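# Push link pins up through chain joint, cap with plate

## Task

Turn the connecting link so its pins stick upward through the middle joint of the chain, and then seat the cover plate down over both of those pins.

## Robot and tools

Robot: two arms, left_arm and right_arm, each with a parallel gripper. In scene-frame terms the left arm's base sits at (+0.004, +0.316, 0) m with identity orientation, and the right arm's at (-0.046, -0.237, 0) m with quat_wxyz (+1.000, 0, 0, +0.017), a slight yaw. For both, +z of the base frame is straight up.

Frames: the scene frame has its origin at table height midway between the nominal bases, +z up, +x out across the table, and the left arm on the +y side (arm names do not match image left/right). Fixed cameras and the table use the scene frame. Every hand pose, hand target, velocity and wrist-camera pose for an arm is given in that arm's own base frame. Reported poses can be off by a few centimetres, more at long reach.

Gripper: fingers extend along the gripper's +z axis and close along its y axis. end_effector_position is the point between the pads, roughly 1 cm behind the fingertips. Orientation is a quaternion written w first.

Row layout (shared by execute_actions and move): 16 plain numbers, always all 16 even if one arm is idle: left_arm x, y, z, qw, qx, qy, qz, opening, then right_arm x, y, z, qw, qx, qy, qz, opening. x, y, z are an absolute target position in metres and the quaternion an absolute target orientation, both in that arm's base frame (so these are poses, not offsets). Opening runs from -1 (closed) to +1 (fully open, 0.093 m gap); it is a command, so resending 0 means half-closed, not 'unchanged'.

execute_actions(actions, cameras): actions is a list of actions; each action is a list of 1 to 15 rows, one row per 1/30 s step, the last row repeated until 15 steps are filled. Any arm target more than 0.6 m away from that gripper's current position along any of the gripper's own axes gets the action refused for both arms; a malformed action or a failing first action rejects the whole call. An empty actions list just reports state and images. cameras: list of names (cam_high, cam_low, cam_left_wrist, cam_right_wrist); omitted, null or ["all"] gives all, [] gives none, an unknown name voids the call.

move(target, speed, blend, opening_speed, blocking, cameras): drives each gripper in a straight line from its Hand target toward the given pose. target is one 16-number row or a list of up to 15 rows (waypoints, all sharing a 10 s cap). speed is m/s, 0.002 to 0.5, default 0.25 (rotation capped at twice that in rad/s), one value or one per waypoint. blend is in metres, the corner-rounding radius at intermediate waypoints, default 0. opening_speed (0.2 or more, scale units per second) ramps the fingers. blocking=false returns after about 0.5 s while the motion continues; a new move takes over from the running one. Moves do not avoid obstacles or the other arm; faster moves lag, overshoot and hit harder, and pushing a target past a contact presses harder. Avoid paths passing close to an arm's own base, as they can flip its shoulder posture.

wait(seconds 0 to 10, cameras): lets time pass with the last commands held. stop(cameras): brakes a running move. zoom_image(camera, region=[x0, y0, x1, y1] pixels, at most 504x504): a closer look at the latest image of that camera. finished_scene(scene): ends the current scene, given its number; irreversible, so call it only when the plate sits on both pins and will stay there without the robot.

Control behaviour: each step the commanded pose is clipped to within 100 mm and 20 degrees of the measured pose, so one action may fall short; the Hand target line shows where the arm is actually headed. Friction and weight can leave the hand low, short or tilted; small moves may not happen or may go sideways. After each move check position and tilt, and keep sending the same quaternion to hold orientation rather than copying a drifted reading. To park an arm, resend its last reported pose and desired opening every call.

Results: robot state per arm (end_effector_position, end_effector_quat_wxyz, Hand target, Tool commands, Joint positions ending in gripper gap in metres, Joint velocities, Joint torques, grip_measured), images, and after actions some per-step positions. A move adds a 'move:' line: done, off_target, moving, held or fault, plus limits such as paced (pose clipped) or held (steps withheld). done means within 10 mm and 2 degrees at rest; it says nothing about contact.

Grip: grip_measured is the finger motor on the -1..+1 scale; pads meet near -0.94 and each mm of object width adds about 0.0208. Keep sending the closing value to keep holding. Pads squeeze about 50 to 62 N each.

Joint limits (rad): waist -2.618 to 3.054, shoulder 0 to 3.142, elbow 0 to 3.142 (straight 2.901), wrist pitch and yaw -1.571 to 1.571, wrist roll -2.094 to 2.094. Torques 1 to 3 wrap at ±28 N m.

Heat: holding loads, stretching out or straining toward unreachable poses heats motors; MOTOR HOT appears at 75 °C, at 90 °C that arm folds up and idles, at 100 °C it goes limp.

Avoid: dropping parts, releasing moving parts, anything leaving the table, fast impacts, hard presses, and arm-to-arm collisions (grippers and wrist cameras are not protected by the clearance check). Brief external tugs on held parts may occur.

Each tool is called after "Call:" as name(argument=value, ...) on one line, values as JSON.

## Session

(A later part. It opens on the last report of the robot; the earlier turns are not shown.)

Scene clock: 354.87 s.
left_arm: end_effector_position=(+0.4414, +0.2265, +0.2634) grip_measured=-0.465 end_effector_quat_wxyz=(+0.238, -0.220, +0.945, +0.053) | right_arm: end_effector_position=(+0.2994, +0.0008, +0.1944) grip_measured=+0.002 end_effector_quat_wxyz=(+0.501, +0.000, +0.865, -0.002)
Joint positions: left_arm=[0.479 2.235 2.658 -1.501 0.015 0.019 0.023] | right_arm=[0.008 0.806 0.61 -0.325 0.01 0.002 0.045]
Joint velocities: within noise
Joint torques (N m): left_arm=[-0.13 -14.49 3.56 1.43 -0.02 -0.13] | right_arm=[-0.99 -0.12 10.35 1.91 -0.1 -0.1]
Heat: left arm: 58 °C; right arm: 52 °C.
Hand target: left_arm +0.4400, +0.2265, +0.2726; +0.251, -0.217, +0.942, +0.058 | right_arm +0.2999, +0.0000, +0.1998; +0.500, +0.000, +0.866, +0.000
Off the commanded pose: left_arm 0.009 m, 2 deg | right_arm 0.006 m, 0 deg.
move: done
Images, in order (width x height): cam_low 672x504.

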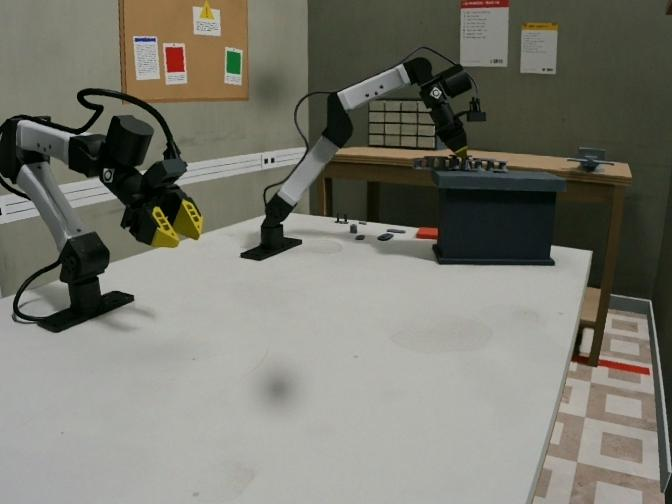

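Call:
move(target=[[0.4400,0.2265,0.276,0.2522,-0.2173,0.9412,0.0582,0.0,0.30,0.0,0.20,0.5,0.0,0.866,0.0,0.0],[0.41,0.212,0.31,0.3729,-0.2078,0.9002,0.0861,0.0,0.30,0.0,0.20,0.5,0.0,0.866,0.0,0.0]], speed=0.1, opening_speed=1.0, cameras=["cam_left_wrist","cam_low"])

Scene clock: 364.10 s.
left_arm: end_effector_position=(+0.4137, +0.2122, +0.2926) grip_measured=-0.002 end_effector_quat_wxyz=(+0.349, -0.211, +0.910, +0.081) | right_arm: end_effector_position=(+0.2994, +0.0008, +0.1944) grip_measured=+0.002 end_effector_quat_wxyz=(+0.501, +0.000, +0.865, -0.002)
Joint positions: left_arm=[0.479 1.767 1.937 -1.008 0.015 0.019 0.045] | right_arm=[0.008 0.806 0.61 -0.325 0.01 0.002 0.045]
Joint velocities: within noise
Joint torques (N m): left_arm=[0.4 -12.78 5.37 1.82 0.08 -0.13] | right_arm=[-0.95 -0.36 10.3 1.84 -0.12 -0.02]
Heat: left arm: 57 °C; right arm: 52 °C.
Hand target: left_arm +0.4098, +0.2118, +0.3098; +0.372, -0.208, +0.900, +0.086 | right_arm +0.2999, +0.0000, +0.1998; +0.500, +0.000, +0.866, +0.000
Off the commanded pose: left_arm 0.018 m, 3 deg | right_arm 0.006 m, 0 deg.
move: off_target (left_arm)
camera_calibration:
cam_left_wrist: T_world_to_cam=[[0.444016, -0.895889, 0.0152388, 0.00315592], [-0.849249, -0.426201, -0.311656, 0.572861], [0.285704, 0.125439, -0.950073, 0.214589], [0, 0, 0, 1]] pos_world=[0.423791, 0.220063, 0.382363]
Images, in order (width x height): cam_low 672x504, cam_left_wrist 672x504.

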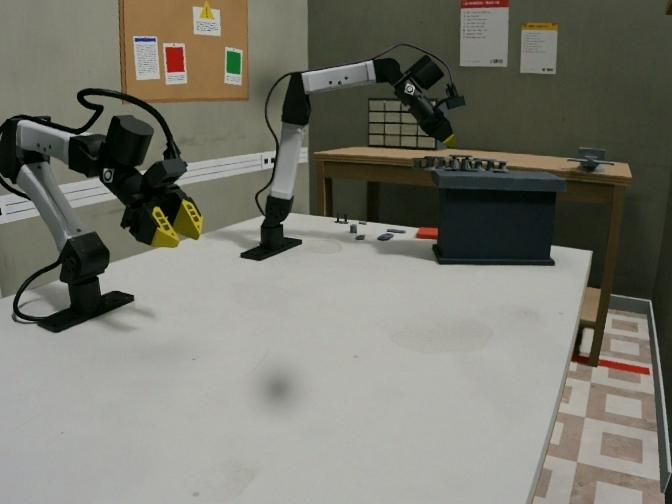

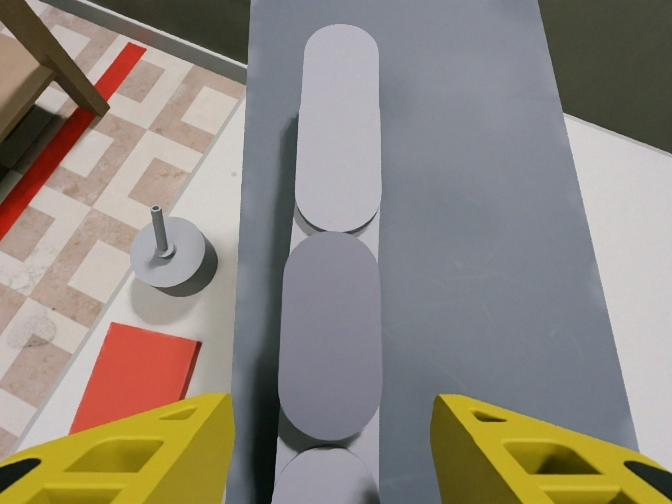

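Call:
move(target=[[0.438,0.228,0.295,0.3729,-0.2078,0.9002,0.0861,0.0,0.30,0.0,0.20,0.5,0.0,0.866,0.0,0.0]], speed=0.05, cameras=["cam_left_wrist","cam_low"])

Call:
zoom_image(camera="cam_low", region=[390, 120, 520, 210])

Scene clock: 376.03 s.
left_arm: end_effector_position=(+0.4311, +0.2212, +0.2833) grip_measured=-0.002 end_effector_quat_wxyz=(+0.353, -0.210, +0.908, +0.082) | right_arm: end_effector_position=(+0.2994, +0.0008, +0.1944) grip_measured=+0.002 end_effector_quat_wxyz=(+0.501, +0.000, +0.865, -0.002)
Joint positions: left_arm=[0.479 1.825 1.963 -0.967 0.015 0.019 0.045] | right_arm=[0.008 0.806 0.61 -0.325 0.01 0.002 0.045]
Joint velocities: within noise
Joint torques (N m): left_arm=[0.72 -8.42 8.9 1.83 0.1 -0.11] | right_arm=[-0.8 -0.27 10.55 1.9 -0.11 -0.03]
Heat: left arm: 56 °C; right arm: 52 °C.
Hand target: left_arm +0.4374, +0.2277, +0.2950; +0.373, -0.208, +0.900, +0.086 | right_arm +0.2999, +0.0000, +0.1998; +0.500, +0.000, +0.866, +0.000
Off the commanded pose: left_arm 0.015 m, 3 deg | right_arm 0.006 m, 0 deg.
move: off_target (left_arm)
camera_calibration:
cam_left_wrist: T_world_to_cam=[[0.443892, -0.895953, 0.0150621, 0.00379219], [-0.846682, -0.424866, -0.320342, 0.589587], [0.293411, 0.129444, -0.947182, 0.194567], [0, 0, 0, 1]] pos_world=[0.440421, 0.228708, 0.373103]
Images, in order (width x height): cam_low 672x504, cam_left_wrist 672x504.

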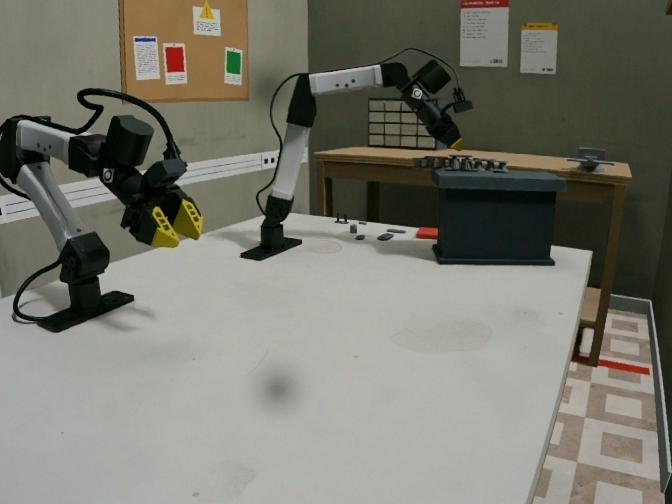

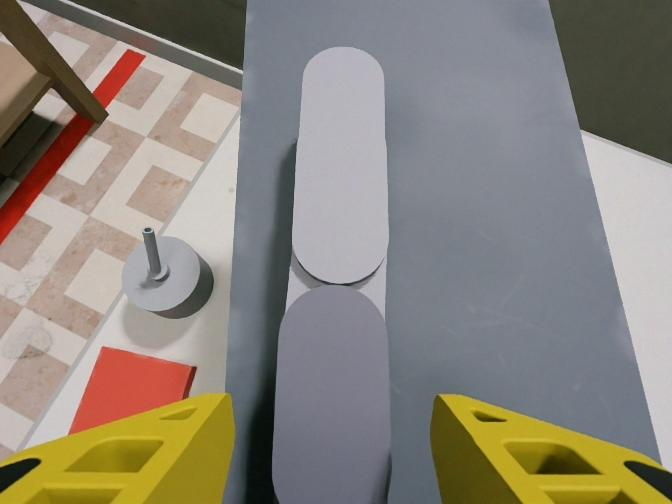

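Scaled by 3.877 from the camera's 672x504 image, which has a finer 960x720 frame.

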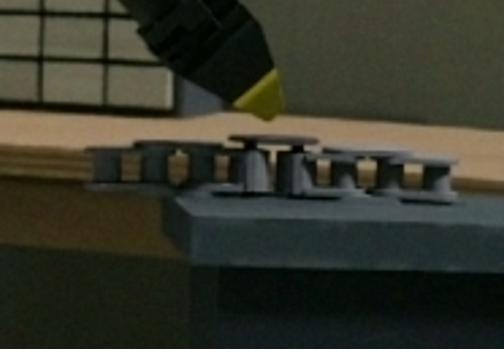

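Call:
move(target=[[0.4465,0.2335,0.285,0.3829,-0.2071,0.8960,0.0884,0.0,0.30,0.0,0.20,0.5,0.0,0.866,0.0,0.0]], speed=0.04, cameras=["cam_low"])

Call:
zoom_image(camera="cam_low", region=[420, 120, 500, 190])

Scene clock: 383.23 s.
left_arm: end_effector_position=(+0.4425, +0.2288, +0.2901) grip_measured=-0.002 end_effector_quat_wxyz=(+0.381, -0.209, +0.896, +0.090) | right_arm: end_effector_position=(+0.2994, +0.0008, +0.1944) grip_measured=+0.002 end_effector_quat_wxyz=(+0.501, +0.000, +0.865, -0.002)
Joint positions: left_arm=[0.482 1.831 1.954 -0.89 0.015 0.019 0.045] | right_arm=[0.008 0.806 0.61 -0.325 0.01 0.002 0.045]
Joint velocities: within noise
Joint torques (N m): left_arm=[0.66 -8.44 5.57 1.94 0.11 -0.1] | right_arm=[-1.05 -0.43 10.37 1.94 -0.11 -0.04]
Heat: left arm: 54 °C; right arm: 52 °C.
Hand target: left_arm +0.4463, +0.2335, +0.2849; +0.383, -0.207, +0.896, +0.088 | right_arm +0.2999, +0.0000, +0.1998; +0.500, +0.000, +0.866, +0.000
Off the commanded pose: left_arm 0.008 m, 0 deg | right_arm 0.006 m, 0 deg.
move: done
Images, in order (width x height): cam_low 672x504.

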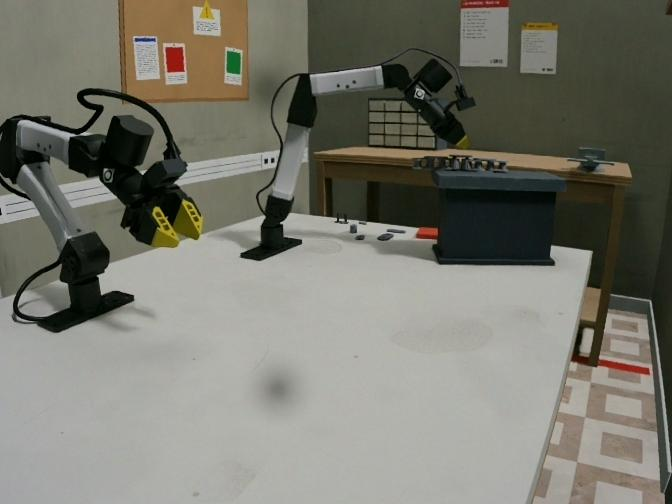

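Scaled by 6.300 from the camera's 672x504 image, which has a finer 960x720 frame.

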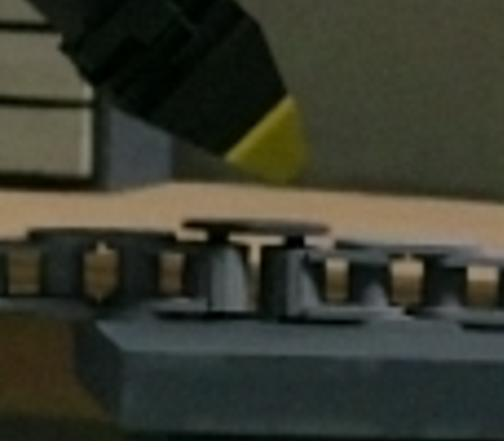

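Call:
move(target=[[0.440,0.2290,0.276,0.3829,-0.2071,0.8960,0.0884,0.0,0.30,0.0,0.20,0.5,0.0,0.866,0.0,0.0]], speed=0.04, cameras=["cam_low"])

Call:
zoom_image(camera="cam_low", region=[420, 120, 500, 190])

Scene clock: 400.20 s.
left_arm: end_effector_position=(+0.4421, +0.2286, +0.2591) grip_measured=-0.002 end_effector_quat_wxyz=(+0.360, -0.211, +0.905, +0.085) | right_arm: end_effector_position=(+0.2994, +0.0008, +0.1944) grip_measured=+0.002 end_effector_quat_wxyz=(+0.501, +0.000, +0.865, -0.002)
Joint positions: left_arm=[0.482 1.831 1.858 -0.84 0.015 0.019 0.045] | right_arm=[0.008 0.806 0.61 -0.325 0.01 0.002 0.045]
Joint velocities: within noise
Joint torques (N m): left_arm=[0.4 -13.29 5.71 1.85 0.1 -0.12] | right_arm=[-0.99 -0.24 10.47 1.88 -0.13 -0.02]
Heat: left arm: 50 °C; right arm: 53 °C.
Hand target: left_arm +0.4398, +0.2289, +0.2759; +0.382, -0.207, +0.896, +0.089 | right_arm +0.2999, +0.0000, +0.1998; +0.500, +0.000, +0.866, +0.000
Off the commanded pose: left_arm 0.017 m, 3 deg | right_arm 0.006 m, 0 deg.
move: off_target (left_arm)
Images, in order (width x height): cam_low 672x504.

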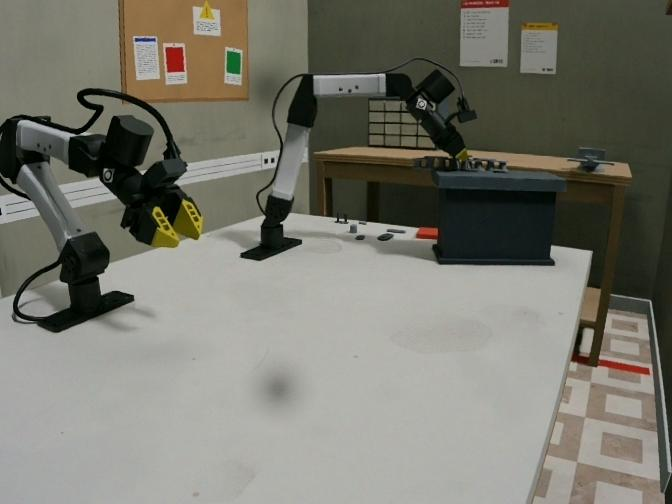

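Scaled by 6.300 from the camera's 672x504 image, which has a finer 960x720 frame.

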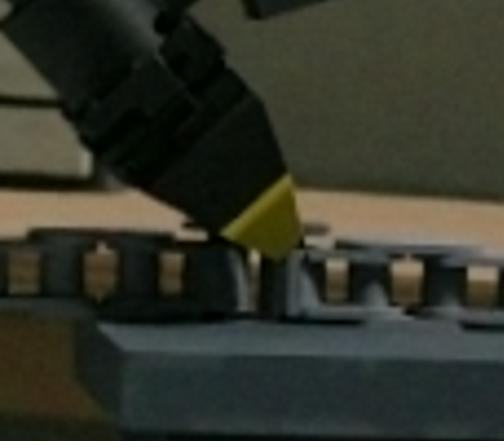

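Call:
move(target=[[0.440,0.2290,0.276,0.3829,-0.2071,0.8960,0.0884,-0.65,0.30,0.0,0.20,0.5,0.0,0.866,0.0,0.0]], speed=0.04, opening_speed=0.8, cameras=["cam_left_wrist"])

Scene clock: 407.73 s.
left_arm: end_effector_position=(+0.4422, +0.2287, +0.2593) grip_measured=-0.457 end_effector_quat_wxyz=(+0.360, -0.211, +0.905, +0.085) | right_arm: end_effector_position=(+0.2994, +0.0008, +0.1944) grip_measured=+0.002 end_effector_quat_wxyz=(+0.501, +0.000, +0.865, -0.002)
Joint positions: left_arm=[0.482 1.831 1.858 -0.839 0.015 0.019 0.023] | right_arm=[0.008 0.806 0.61 -0.325 0.01 0.002 0.045]
Joint velocities: within noise
Joint torques (N m): left_arm=[0.4 -13.29 5.72 1.85 0.1 -0.12] | right_arm=[-0.83 -0.34 10.48 1.83 -0.1 0]
Heat: left arm: 50 °C; right arm: 53 °C.
Hand target: left_arm +0.4399, +0.2289, +0.2759; +0.382, -0.207, +0.896, +0.089 | right_arm +0.2999, +0.0000, +0.1998; +0.500, +0.000, +0.866, +0.000
Off the commanded pose: left_arm 0.017 m, 3 deg | right_arm 0.006 m, 0 deg.
move: off_target (left_arm)
camera_calibration:
cam_left_wrist: T_world_to_cam=[[0.446398, -0.894713, 0.0147274, 0.0046262], [-0.840386, -0.424833, -0.336554, 0.595933], [0.307376, 0.13786, -0.941549, 0.158031], [0, 0, 0, 1]] pos_world=[0.450174, 0.235525, 0.34929]
Images, in order (width x height): cam_left_wrist 672x504.

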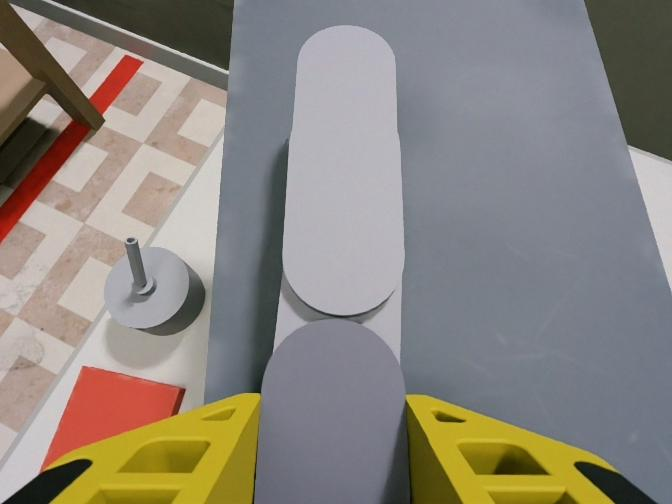

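Call:
move(target=[[0.4640,0.2405,0.283,0.3729,-0.2078,0.9002,0.0861,-0.65,0.30,0.0,0.20,0.5,0.0,0.866,0.0,0.0]], speed=0.05, cameras=["cam_left_wrist","cam_low"])

Call:
zoom_image(camera="cam_low", region=[390, 120, 520, 210])

Scene clock: 415.17 s.
left_arm: end_effector_position=(+0.4565, +0.2362, +0.2696) grip_measured=-0.457 end_effector_quat_wxyz=(+0.352, -0.212, +0.908, +0.083) | right_arm: end_effector_position=(+0.2994, +0.0008, +0.1944) grip_measured=+0.002 end_effector_quat_wxyz=(+0.501, +0.000, +0.865, -0.002)
Joint positions: left_arm=[0.482 1.936 2.054 -0.949 0.015 0.019 0.023] | right_arm=[0.008 0.806 0.61 -0.325 0.01 0.002 0.045]
Joint velocities: within noise
Joint torques (N m): left_arm=[0.13 -9.59 9.4 1.77 0.07 -0.13] | right_arm=[-0.94 -0.17 10.43 1.91 -0.12 -0.01]
Heat: left arm: 50 °C; right arm: 53 °C.
Hand target: left_arm +0.4634, +0.2402, +0.2830; +0.373, -0.208, +0.900, +0.086 | right_arm +0.2999, +0.0000, +0.1998; +0.500, +0.000, +0.866, +0.000
Off the commanded pose: left_arm 0.016 m, 3 deg | right_arm 0.006 m, 0 deg.
move: off_target (left_arm)
camera_calibration:
cam_left_wrist: T_world_to_cam=[[0.44664, -0.894587, 0.0150842, 0.00455415], [-0.845705, -0.427618, -0.319257, 0.612999], [0.292054, 0.129836, -0.947548, 0.172825], [0, 0, 0, 1]] pos_world=[0.465909, 0.243765, 0.359396]
Images, in order (width x height): cam_low 672x504, cam_left_wrist 672x504.

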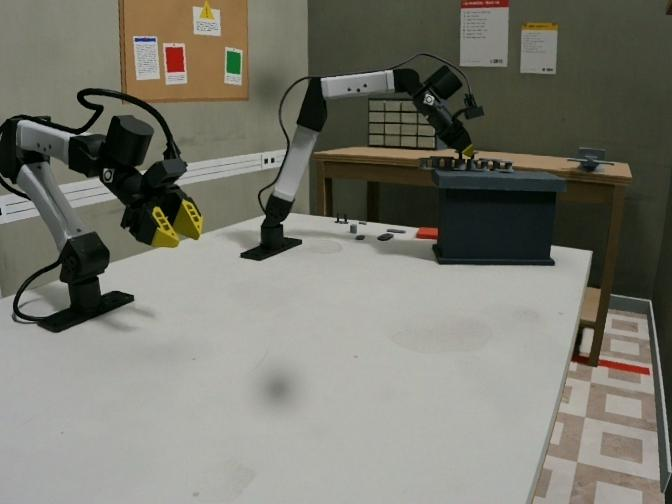

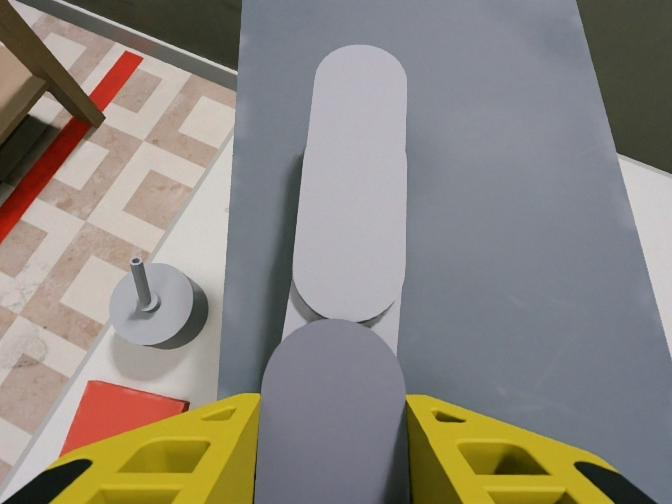

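Scaled by 3.877 from the camera's 672x504 image, which has a finer 960x720 frame.

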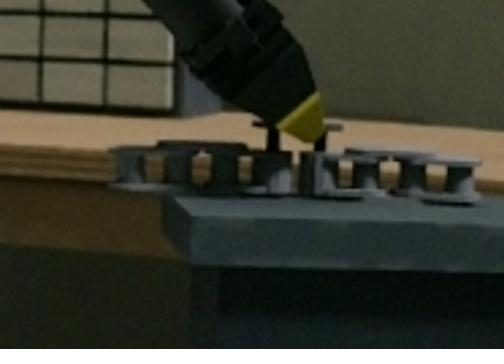

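Call:
move(target=[[0.4640,0.2405,0.310,0.3729,-0.2078,0.9002,0.0861,-0.65,0.30,0.0,0.20,0.5,0.0,0.866,0.0,0.0]], speed=0.05, cameras=["cam_left_wrist","cam_low"])

Call:
zoom_image(camera="cam_low", region=[390, 110, 520, 200])

Scene clock: 427.13 s.
left_arm: end_effector_position=(+0.4587, +0.2373, +0.2987) grip_measured=-0.457 end_effector_quat_wxyz=(+0.355, -0.211, +0.907, +0.084) | right_arm: end_effector_position=(+0.2994, +0.0008, +0.1944) grip_measured=+0.002 end_effector_quat_wxyz=(+0.501, +0.000, +0.865, -0.002)
Joint positions: left_arm=[0.482 2.01 2.284 -1.098 0.015 0.019 0.023] | right_arm=[0.008 0.806 0.61 -0.325 0.01 0.002 0.045]
Joint velocities: within noise
Joint torques (N m): left_arm=[0.14 -9.94 8.79 1.76 0.08 -0.13] | right_arm=[-0.81 -0.28 10.55 1.87 -0.11 -0.02]
Heat: left arm: 50 °C; right arm: 53 °C.
Hand target: left_arm +0.4635, +0.2403, +0.3100; +0.373, -0.208, +0.900, +0.086 | right_arm +0.2999, +0.0000, +0.1998; +0.500, +0.000, +0.866, +0.000
Off the commanded pose: left_arm 0.013 m, 2 deg | right_arm 0.006 m, 0 deg.
move: off_target (left_arm)
camera_calibration:
cam_left_wrist: T_world_to_cam=[[0.446554, -0.894632, 0.0149584, 0.00425014], [-0.843853, -0.426648, -0.325396, 0.62534], [0.297491, 0.132684, -0.94546, 0.195824], [0, 0, 0, 1]] pos_world=[0.467542, 0.24462, 0.388563]
Images, in order (width x height): cam_low 672x504, cam_left_wrist 672x504.

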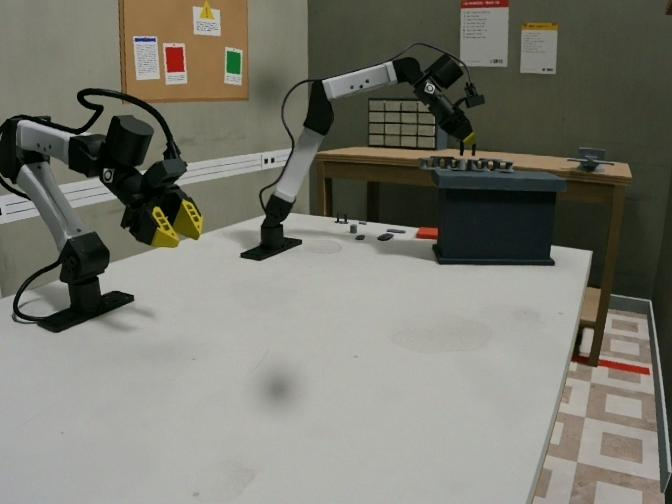

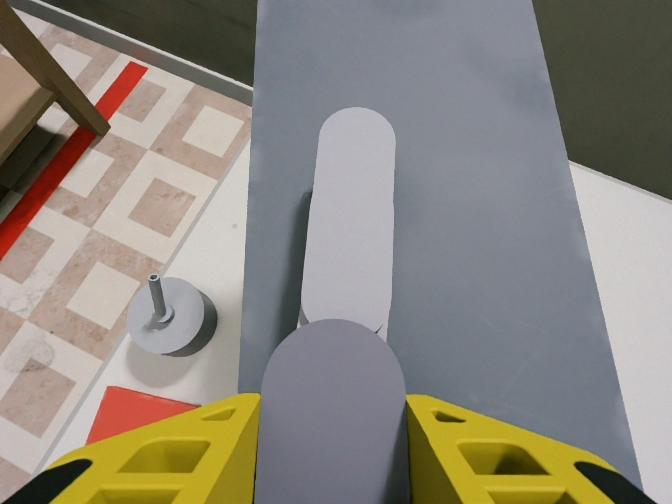

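Scaled by 3.877 from the camera's 672x504 image, which has a finer 960x720 frame.

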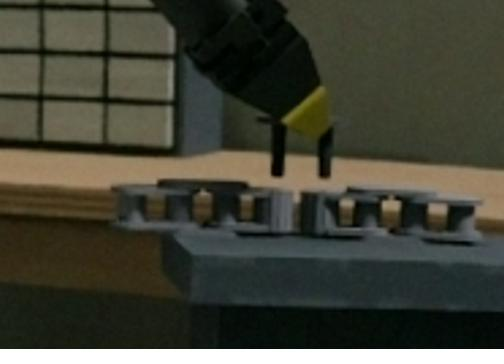

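Call:
move(target=[[0.43,0.22,0.335,0.3729,-0.2078,0.9002,0.0861,-0.65,0.30,0.0,0.20,0.5,0.0,0.866,0.0,0.0],[0.32,0.10,0.35,0.3729,-0.2078,0.9002,0.0861,-0.65,0.30,0.0,0.20,0.5,0.0,0.866,0.0,0.0],[0.30,-0.03,0.30,0.5417,0.20,0.79,-0.20,-0.65,0.27,0.10,0.20,0.62,-0.28,0.68,0.28,0.5]], speed=0.15, blend=0.03, cameras=["cam_left_wrist","cam_low","cam_high"])

Scene clock: 478.50 s.
left_arm: end_effector_position=(+0.3011, -0.0285, +0.2905) grip_measured=-0.457 end_effector_quat_wxyz=(+0.523, +0.185, +0.806, -0.204) | right_arm: end_effector_position=(+0.2715, +0.0992, +0.2042) grip_measured=+0.498 end_effector_quat_wxyz=(+0.622, -0.281, +0.677, +0.274)
Joint positions: left_arm=[0.334 0.99 0.988 -0.586 0.843 0.315 0.023] | right_arm=[-0.141 0.853 0.265 0.459 -0.943 -0.083 0.069]
Joint velocities: within noise
Joint torques (N m): left_arm=[0.46 -3.99 5.93 2 0.51 -0.06] | right_arm=[-0.43 -0.29 6.45 2.02 -0.21 -0.01]
Heat: left arm: 48 °C; right arm: 53 °C.
Hand target: left_arm +0.2998, -0.0300, +0.2999; +0.542, +0.200, +0.791, -0.200 | right_arm +0.2700, +0.1001, +0.2000; +0.619, -0.280, +0.679, +0.279
Off the commanded pose: left_arm 0.010 m, 3 deg | right_arm 0.005 m, 1 deg.
move: off_target (left_arm); blend cut to 0.0233 m at target 1
camera_calibration:
cam_left_wrist: T_world_to_cam=[[-0.513545, -0.844346, 0.152814, 0.0874515], [-0.666427, 0.280292, -0.690877, 0.449196], [0.540507, -0.456636, -0.706637, 0.110915], [0, 0, 0, 1]] pos_world=[0.284316, -0.00141929, 0.375352]
Images, in order (width x height): cam_high 672x504, cam_low 672x504, cam_left_wrist 672x504.

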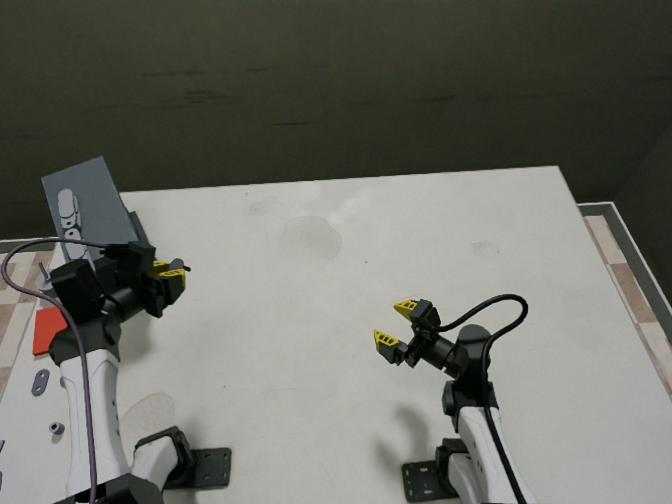

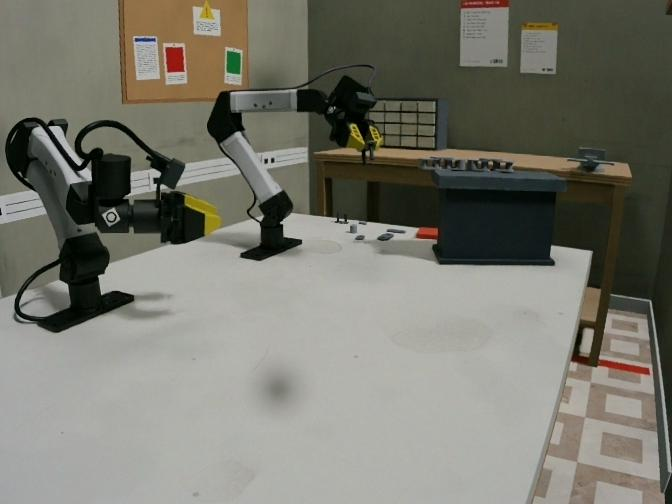

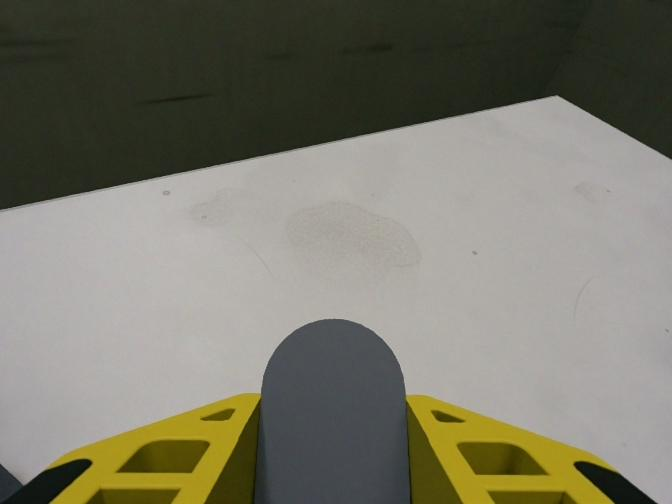

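Call:
move(target=[[0.285,-0.15,0.24,0.30,0.05,0.80,-0.50,-0.65,0.24,0.16,0.20,0.6272,-0.3265,0.6272,0.3265,0.6],[0.2805,-0.2345,0.20,0.0616,-0.0616,0.7044,-0.7044,-0.65,0.255,0.189,0.20,0.6272,-0.3265,0.6272,0.3265,0.6]], speed=0.15, blend=0.02)

Scene clock: 491.03 s.
left_arm: end_effector_position=(+0.2841, -0.2320, +0.1991) grip_measured=-0.457 end_effector_quat_wxyz=(+0.064, -0.072, +0.707, -0.700) | right_arm: end_effector_position=(+0.2514, +0.1866, +0.1906) grip_measured=+0.598 end_effector_quat_wxyz=(+0.619, -0.327, +0.635, +0.327)
Joint positions: left_arm=[-0.259 1.51 0.508 0.976 1.119 -1.557 0.023] | right_arm=[0.303 1.009 0.176 0.807 -0.659 -0.006 0.074]
Joint velocities: within noise
Joint torques (N m): left_arm=[-0.96 -4.82 4.93 2.07 0.11 -0.2] | right_arm=[0.35 -0.81 9.18 2.2 0.05 0.08]
Heat: left arm: 45 °C; right arm: 51 °C.
Hand target: left_arm +0.2804, -0.2345, +0.2000; +0.061, -0.062, +0.705, -0.704 | right_arm +0.2547, +0.1887, +0.1999; +0.627, -0.326, +0.627, +0.327
Off the commanded pose: left_arm 0.004 m, 1 deg | right_arm 0.010 m, 1 deg.
move: done
camera_calibration:
cam_left_wrist: T_world_to_cam=[[0.0244463, 0.00224082, 0.999699, -0.204199], [-0.975056, 0.220728, 0.0233489, 0.363424], [-0.220609, -0.975333, 0.0075809, -0.0836905], [0, 0, 0, 1]] pos_world=[0.340888, -0.161386, 0.196287]
cam_right_wrist: T_world_to_cam=[[0.811839, -0.583743, -0.0127471, -0.092714], [-0.273831, -0.361366, -0.891309, 0.343358], [0.515689, 0.72709, -0.453217, -0.0975626], [0, 0, 0, 1]] pos_world=[0.219603, 0.140893, 0.260639]

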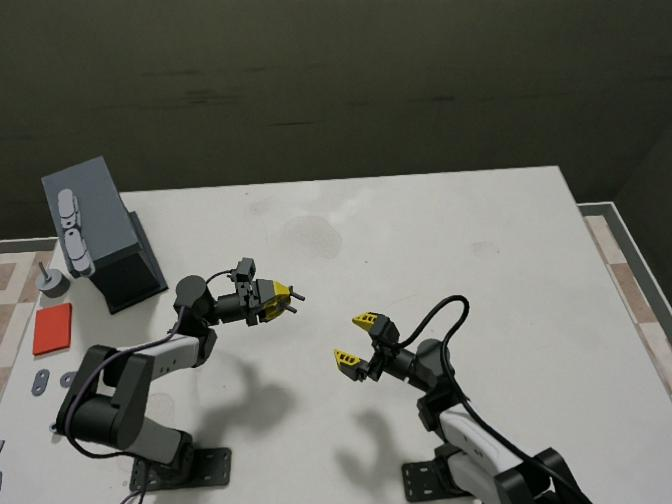

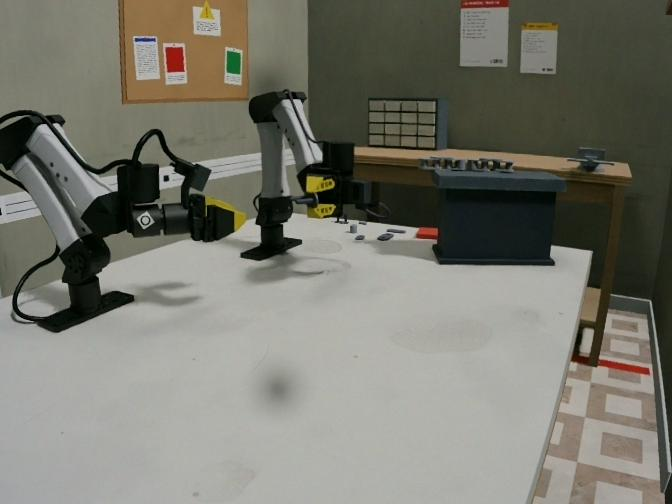

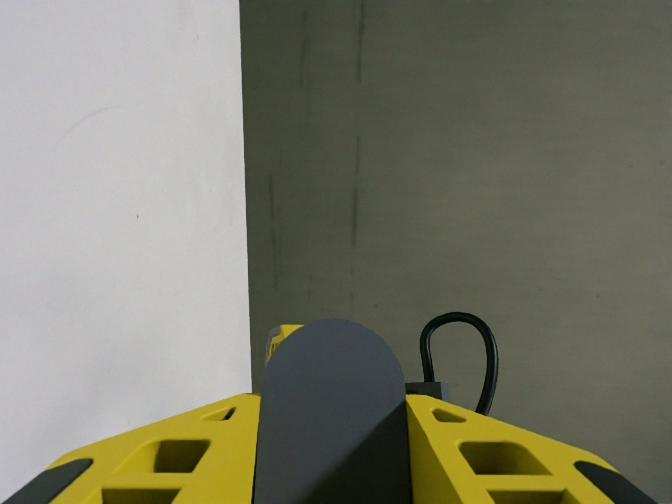

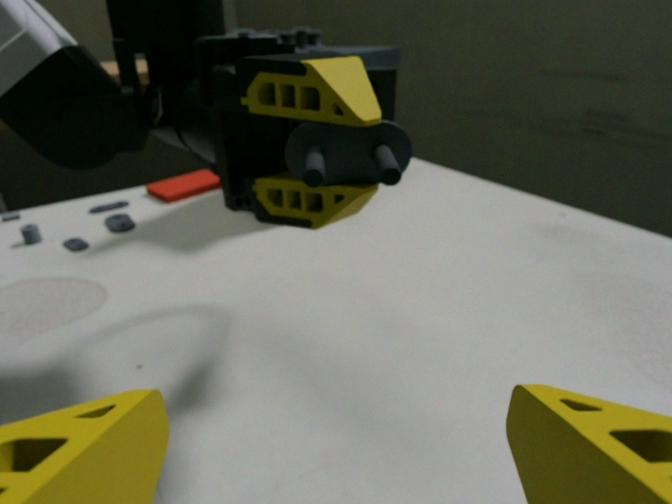

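Call:
zoom_image(camera="cam_right_wrist", region=[260, 90, 430, 230])

Scaled by 2.965 from the camera's 672x504 image, which has a finer 960x720 frame.

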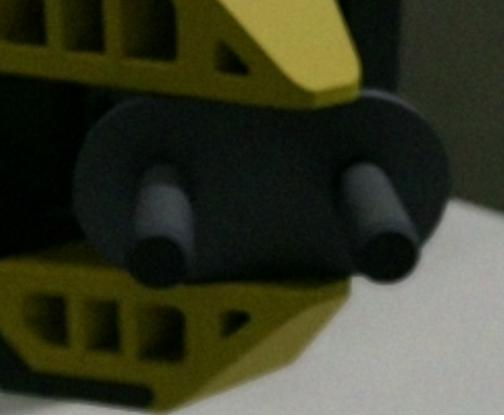

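Call:
move(target=[[0.2805,-0.2345,0.20,0.0616,-0.0616,0.7044,-0.7044,-0.65,0.322,0.273,0.212,0.6272,-0.3265,0.6272,0.3265,0.6]], speed=0.1, cameras=["cam_right_wrist","cam_high"])

Scene clock: 529.13 s.
left_arm: end_effector_position=(+0.2841, -0.2320, +0.1994) grip_measured=-0.457 end_effector_quat_wxyz=(+0.064, -0.072, +0.707, -0.700) | right_arm: end_effector_position=(+0.3184, +0.2694, +0.2057) grip_measured=+0.598 end_effector_quat_wxyz=(+0.621, -0.330, +0.633, +0.325)
Joint positions: left_arm=[-0.259 1.51 0.508 0.978 1.119 -1.558 0.023] | right_arm=[0.533 1.473 0.514 0.939 -0.431 -0.006 0.074]
Joint velocities: within noise
Joint torques (N m): left_arm=[-0.99 -4.77 4.93 2.01 0.12 -0.22] | right_arm=[0.16 -4.18 8.4 2.26 0.11 0.01]
Heat: left arm: 44 °C; right arm: 51 °C.
Hand target: left_arm +0.2804, -0.2345, +0.2000; +0.062, -0.061, +0.705, -0.704 | right_arm +0.3218, +0.2729, +0.2120; +0.627, -0.326, +0.627, +0.327
Off the commanded pose: left_arm 0.004 m, 1 deg | right_arm 0.008 m, 1 deg.
move: done
camera_calibration:
cam_right_wrist: T_world_to_cam=[[0.81305, -0.582169, -0.00537585, -0.100885], [-0.266262, -0.363614, -0.892687, 0.40366], [0.51774, 0.72723, -0.450646, -0.186728], [0, 0, 0, 1]] pos_world=[0.28618, 0.223839, 0.275651]
Images, in order (width x height): cam_high 672x504, cam_right_wrist 672x504.

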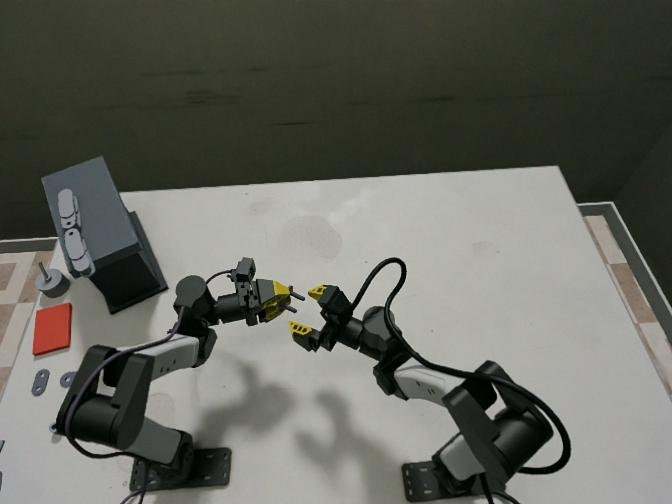

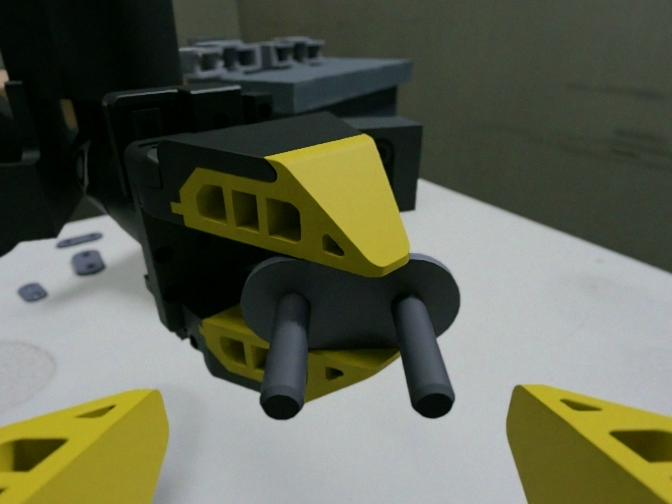

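Call:
move(target=[[0.2805,-0.2345,0.20,0.0616,-0.0616,0.7044,-0.7044,-0.65,0.344,0.295,0.212,0.6272,-0.3265,0.6272,0.3265,0.6]], speed=0.06, cameras=["cam_right_wrist","cam_high","cam_low"])

Call:
zoom_image(camera="cam_high", region=[220, 240, 380, 360])

Call:
zoom_image(camera="cam_low", region=[180, 130, 380, 260])

Scene clock: 544.40 s.
left_arm: end_effector_position=(+0.2841, -0.2320, +0.1995) grip_measured=-0.457 end_effector_quat_wxyz=(+0.064, -0.072, +0.707, -0.701) | right_arm: end_effector_position=(+0.3408, +0.2907, +0.2063) grip_measured=+0.598 end_effector_quat_wxyz=(+0.621, -0.330, +0.632, +0.325)
Joint positions: left_arm=[-0.259 1.51 0.508 0.979 1.119 -1.559 0.023] | right_arm=[0.558 1.59 0.627 0.944 -0.405 -0.006 0.074]
Joint velocities: within noise
Joint torques (N m): left_arm=[-0.96 -4.75 4.92 2.01 0.11 -0.21] | right_arm=[0.27 -5.14 8.59 2.29 0.07 0.03]
Heat: left arm: 43 °C; right arm: 51 °C.
Hand target: left_arm +0.2804, -0.2345, +0.2000; +0.062, -0.061, +0.705, -0.704 | right_arm +0.3438, +0.2948, +0.2119; +0.627, -0.326, +0.627, +0.327
Off the commanded pose: left_arm 0.004 m, 1 deg | right_arm 0.008 m, 1 deg.
move: done
camera_calibration:
cam_right_wrist: T_world_to_cam=[[0.81239, -0.583096, -0.00461683, -0.106335], [-0.265862, -0.363339, -0.892918, 0.417674], [0.518979, 0.726625, -0.450196, -0.213874], [0, 0, 0, 1]] pos_world=[0.308425, 0.24516, 0.276172]
Images, in order (width x height): cam_high 672x504, cam_low 672x504, cam_right_wrist 672x504.

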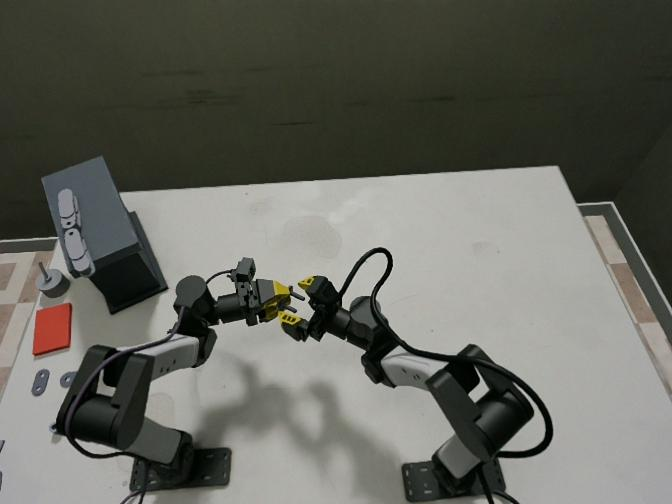

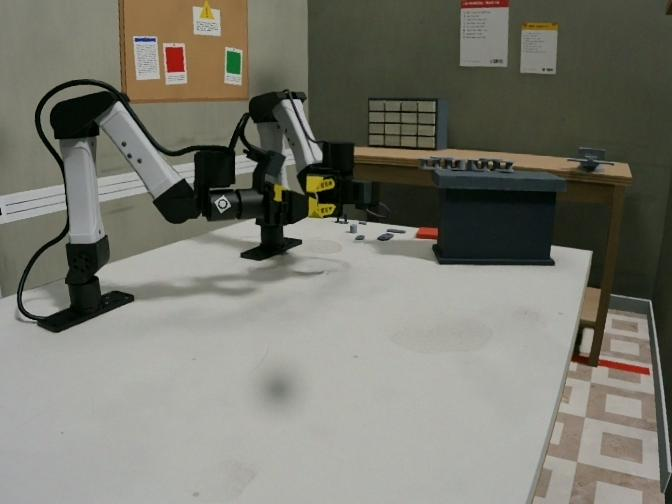

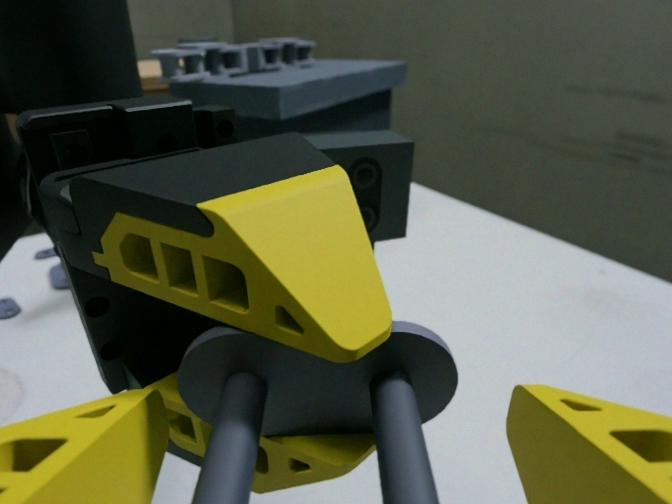

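Scaled by 3.150 from the camera's 672x504 image, which has a finer 960x720 frame.

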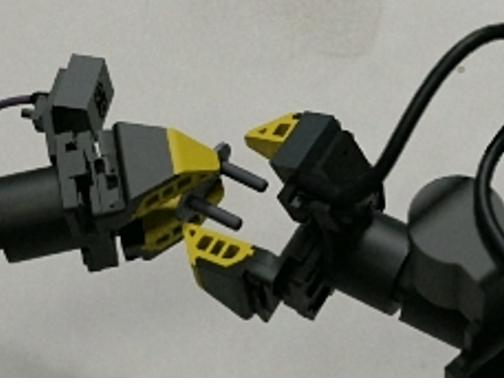

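Scaled by 2.520 from the camera's 672x504 image, which has a finer 960x720 frame.

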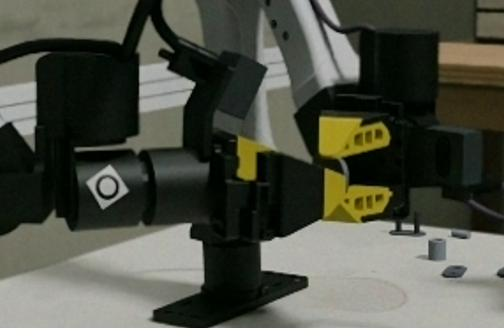

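Call:
move(target=[[0.2805,-0.2345,0.20,0.0616,-0.0616,0.7044,-0.7044,-0.65,0.3415,0.297,0.212,0.6214,-0.3374,0.6214,0.3374,0.2]], speed=0.06, opening_speed=1.0, cameras=["cam_right_wrist"])

Scene clock: 559.87 s.
left_arm: end_effector_position=(+0.2841, -0.2320, +0.1995) grip_measured=-0.457 end_effector_quat_wxyz=(+0.064, -0.072, +0.707, -0.701) | right_arm: end_effector_position=(+0.3388, +0.2935, +0.2068) grip_measured=+0.202 end_effector_quat_wxyz=(+0.618, -0.336, +0.628, +0.332)
Joint positions: left_arm=[-0.259 1.51 0.508 0.979 1.119 -1.559 0.023] | right_arm=[0.558 1.595 0.632 0.945 -0.427 -0.006 0.055]
Joint velocities: within noise
Joint torques (N m): left_arm=[-0.95 -4.75 4.94 2 0.11 -0.21] | right_arm=[-0.4 -5.42 8.65 2.29 -0.14 0.04]
Heat: left arm: 43 °C; right arm: 51 °C.
Hand target: left_arm +0.2804, -0.2345, +0.2000; +0.062, -0.061, +0.705, -0.704 | right_arm +0.3414, +0.2968, +0.2121; +0.621, -0.337, +0.621, +0.337
Off the commanded pose: left_arm 0.004 m, 1 deg | right_arm 0.007 m, 1 deg.
move: done
camera_calibration:
cam_right_wrist: T_world_to_cam=[[0.825095, -0.564978, -0.00438936, -0.112788], [-0.256805, -0.368095, -0.89362, 0.41709], [0.50326, 0.738448, -0.448802, -0.213115], [0, 0, 0, 1]] pos_world=[0.307424, 0.247181, 0.276578]
Images, in order (width x height): cam_right_wrist 672x504.

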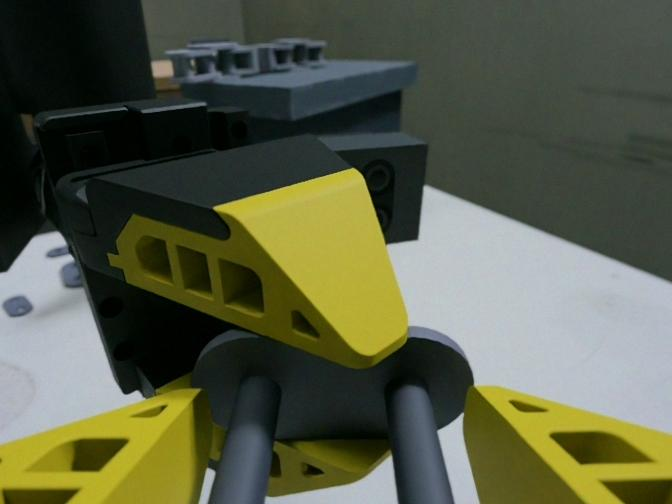

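Call:
move(target=[[0.2805,-0.2345,0.20,0.0616,-0.0616,0.7044,-0.7044,-0.65,0.3415,0.297,0.212,0.6214,-0.3374,0.6214,0.3374,-0.42]], speed=0.06, opening_speed=0.5, cameras=["cam_right_wrist"])

Scene clock: 572.47 s.
left_arm: end_effector_position=(+0.2841, -0.2320, +0.1995) grip_measured=-0.457 end_effector_quat_wxyz=(+0.064, -0.072, +0.707, -0.701) | right_arm: end_effector_position=(+0.3386, +0.2937, +0.2068) grip_measured=-0.213 end_effector_quat_wxyz=(+0.618, -0.337, +0.628, +0.333)
Joint positions: left_arm=[-0.259 1.51 0.508 0.979 1.119 -1.56 0.023] | right_arm=[0.558 1.595 0.632 0.945 -0.429 -0.006 0.035]
Joint velocities: within noise
Joint torques (N m): left_arm=[-0.96 -4.75 4.93 2 0.12 -0.2] | right_arm=[-0.42 -5.14 8.51 2.29 -0.14 0]
Heat: left arm: 43 °C; right arm: 51 °C.
Hand target: left_arm +0.2804, -0.2345, +0.2001; +0.062, -0.061, +0.705, -0.704 | right_arm +0.3414, +0.2968, +0.2121; +0.621, -0.337, +0.621, +0.337
Off the commanded pose: left_arm 0.004 m, 1 deg | right_arm 0.007 m, 1 deg.
move: done
camera_calibration:
cam_right_wrist: T_world_to_cam=[[0.82617, -0.563403, -0.00441967, -0.113288], [-0.256118, -0.368559, -0.893626, 0.416993], [0.501843, 0.739419, -0.44879, -0.212919], [0, 0, 0, 1]] pos_world=[0.307246, 0.247296, 0.27658]
Images, in order (width x height): cam_right_wrist 672x504.

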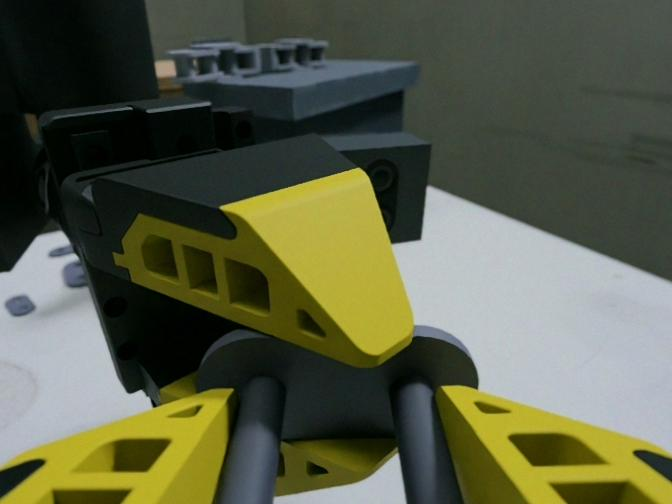

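Call:
move(target=[[0.2805,-0.2345,0.20,0.0616,-0.0616,0.7044,-0.7044,-0.65,0.3415,0.297,0.212,0.6214,-0.3374,0.6214,0.3374,-0.6]], speed=0.06, opening_speed=0.5, cameras=[])

Call:
move(target=[[0.2805,-0.2345,0.20,0.0616,-0.0616,0.7044,-0.7044,-0.1,0.3415,0.297,0.212,0.6214,-0.3374,0.6214,0.3374,-0.6]], speed=0.06, opening_speed=0.7, cameras=["cam_right_wrist"])

Scene clock: 578.60 s.
left_arm: end_effector_position=(+0.2841, -0.2320, +0.1995) grip_measured=-0.457 end_effector_quat_wxyz=(+0.064, -0.072, +0.707, -0.701) | right_arm: end_effector_position=(+0.3386, +0.2937, +0.2068) grip_measured=-0.213 end_effector_quat_wxyz=(+0.618, -0.337, +0.628, +0.333)
Joint positions: left_arm=[-0.259 1.51 0.508 0.979 1.119 -1.56 0.023] | right_arm=[0.558 1.595 0.632 0.945 -0.429 -0.006 0.035]
Joint velocities: within noise
Joint torques (N m): left_arm=[-0.96 -4.77 4.92 2 0.11 -0.2] | right_arm=[-0.35 -5.26 8.57 2.27 -0.1 0.03]
Heat: left arm: 43 °C; right arm: 51 °C.
Hand target: left_arm +0.2804, -0.2345, +0.2001; +0.062, -0.061, +0.705, -0.704 | right_arm +0.3414, +0.2968, +0.2121; +0.621, -0.337, +0.621, +0.337
Off the commanded pose: left_arm 0.004 m, 1 deg | right_arm 0.007 m, 1 deg.
move: done
No camera images: "cameras" was empty.

Scene clock: 579.67 s.
left_arm: end_effector_position=(+0.2841, -0.2320, +0.2014) grip_measured=-0.102 end_effector_quat_wxyz=(+0.068, -0.068, +0.705, -0.702) | right_arm: end_effector_position=(+0.3389, +0.2939, +0.2052) grip_measured=-0.213 end_effector_quat_wxyz=(+0.616, -0.337, +0.629, +0.332)
Joint positions: left_arm=[-0.259 1.51 0.508 0.992 1.119 -1.56 0.04] | right_arm=[0.558 1.598 0.632 0.945 -0.429 -0.006 0.035]
Joint velocities: within noise
Joint torques (N m): left_arm=[-0.96 -4.68 4.9 1.88 0.11 -0.22] | right_arm=[-0.46 -5.64 8.51 2.23 -0.15 0.07]
Heat: left arm: 43 °C; right arm: 51 °C.
Hand target: left_arm +0.2804, -0.2345, +0.2001; +0.062, -0.061, +0.705, -0.704 | right_arm +0.3414, +0.2968, +0.2121; +0.622, -0.337, +0.621, +0.337
Off the commanded pose: left_arm 0.005 m, 1 deg | right_arm 0.008 m, 1 deg.
move: done
camera_calibration:
cam_right_wrist: T_world_to_cam=[[0.826154, -0.563413, -0.00595616, -0.113113], [-0.259008, -0.370362, -0.892047, 0.416882], [0.500385, 0.73851, -0.451904, -0.212531], [0, 0, 0, 1]] pos_world=[0.307771, 0.247624, 0.275161]
Images, in order (width x height): cam_right_wrist 672x504.

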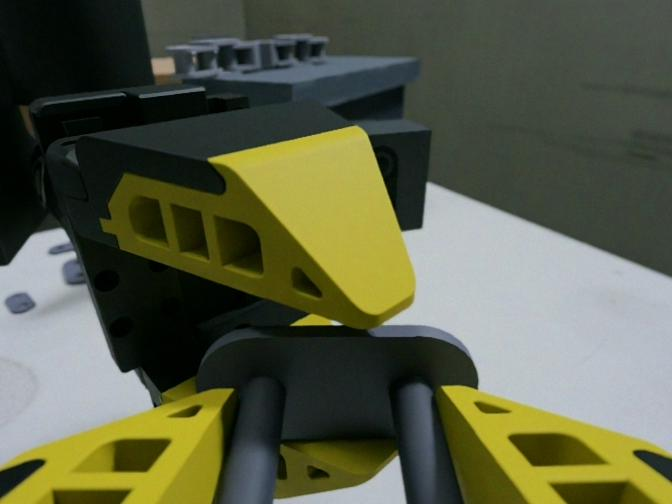

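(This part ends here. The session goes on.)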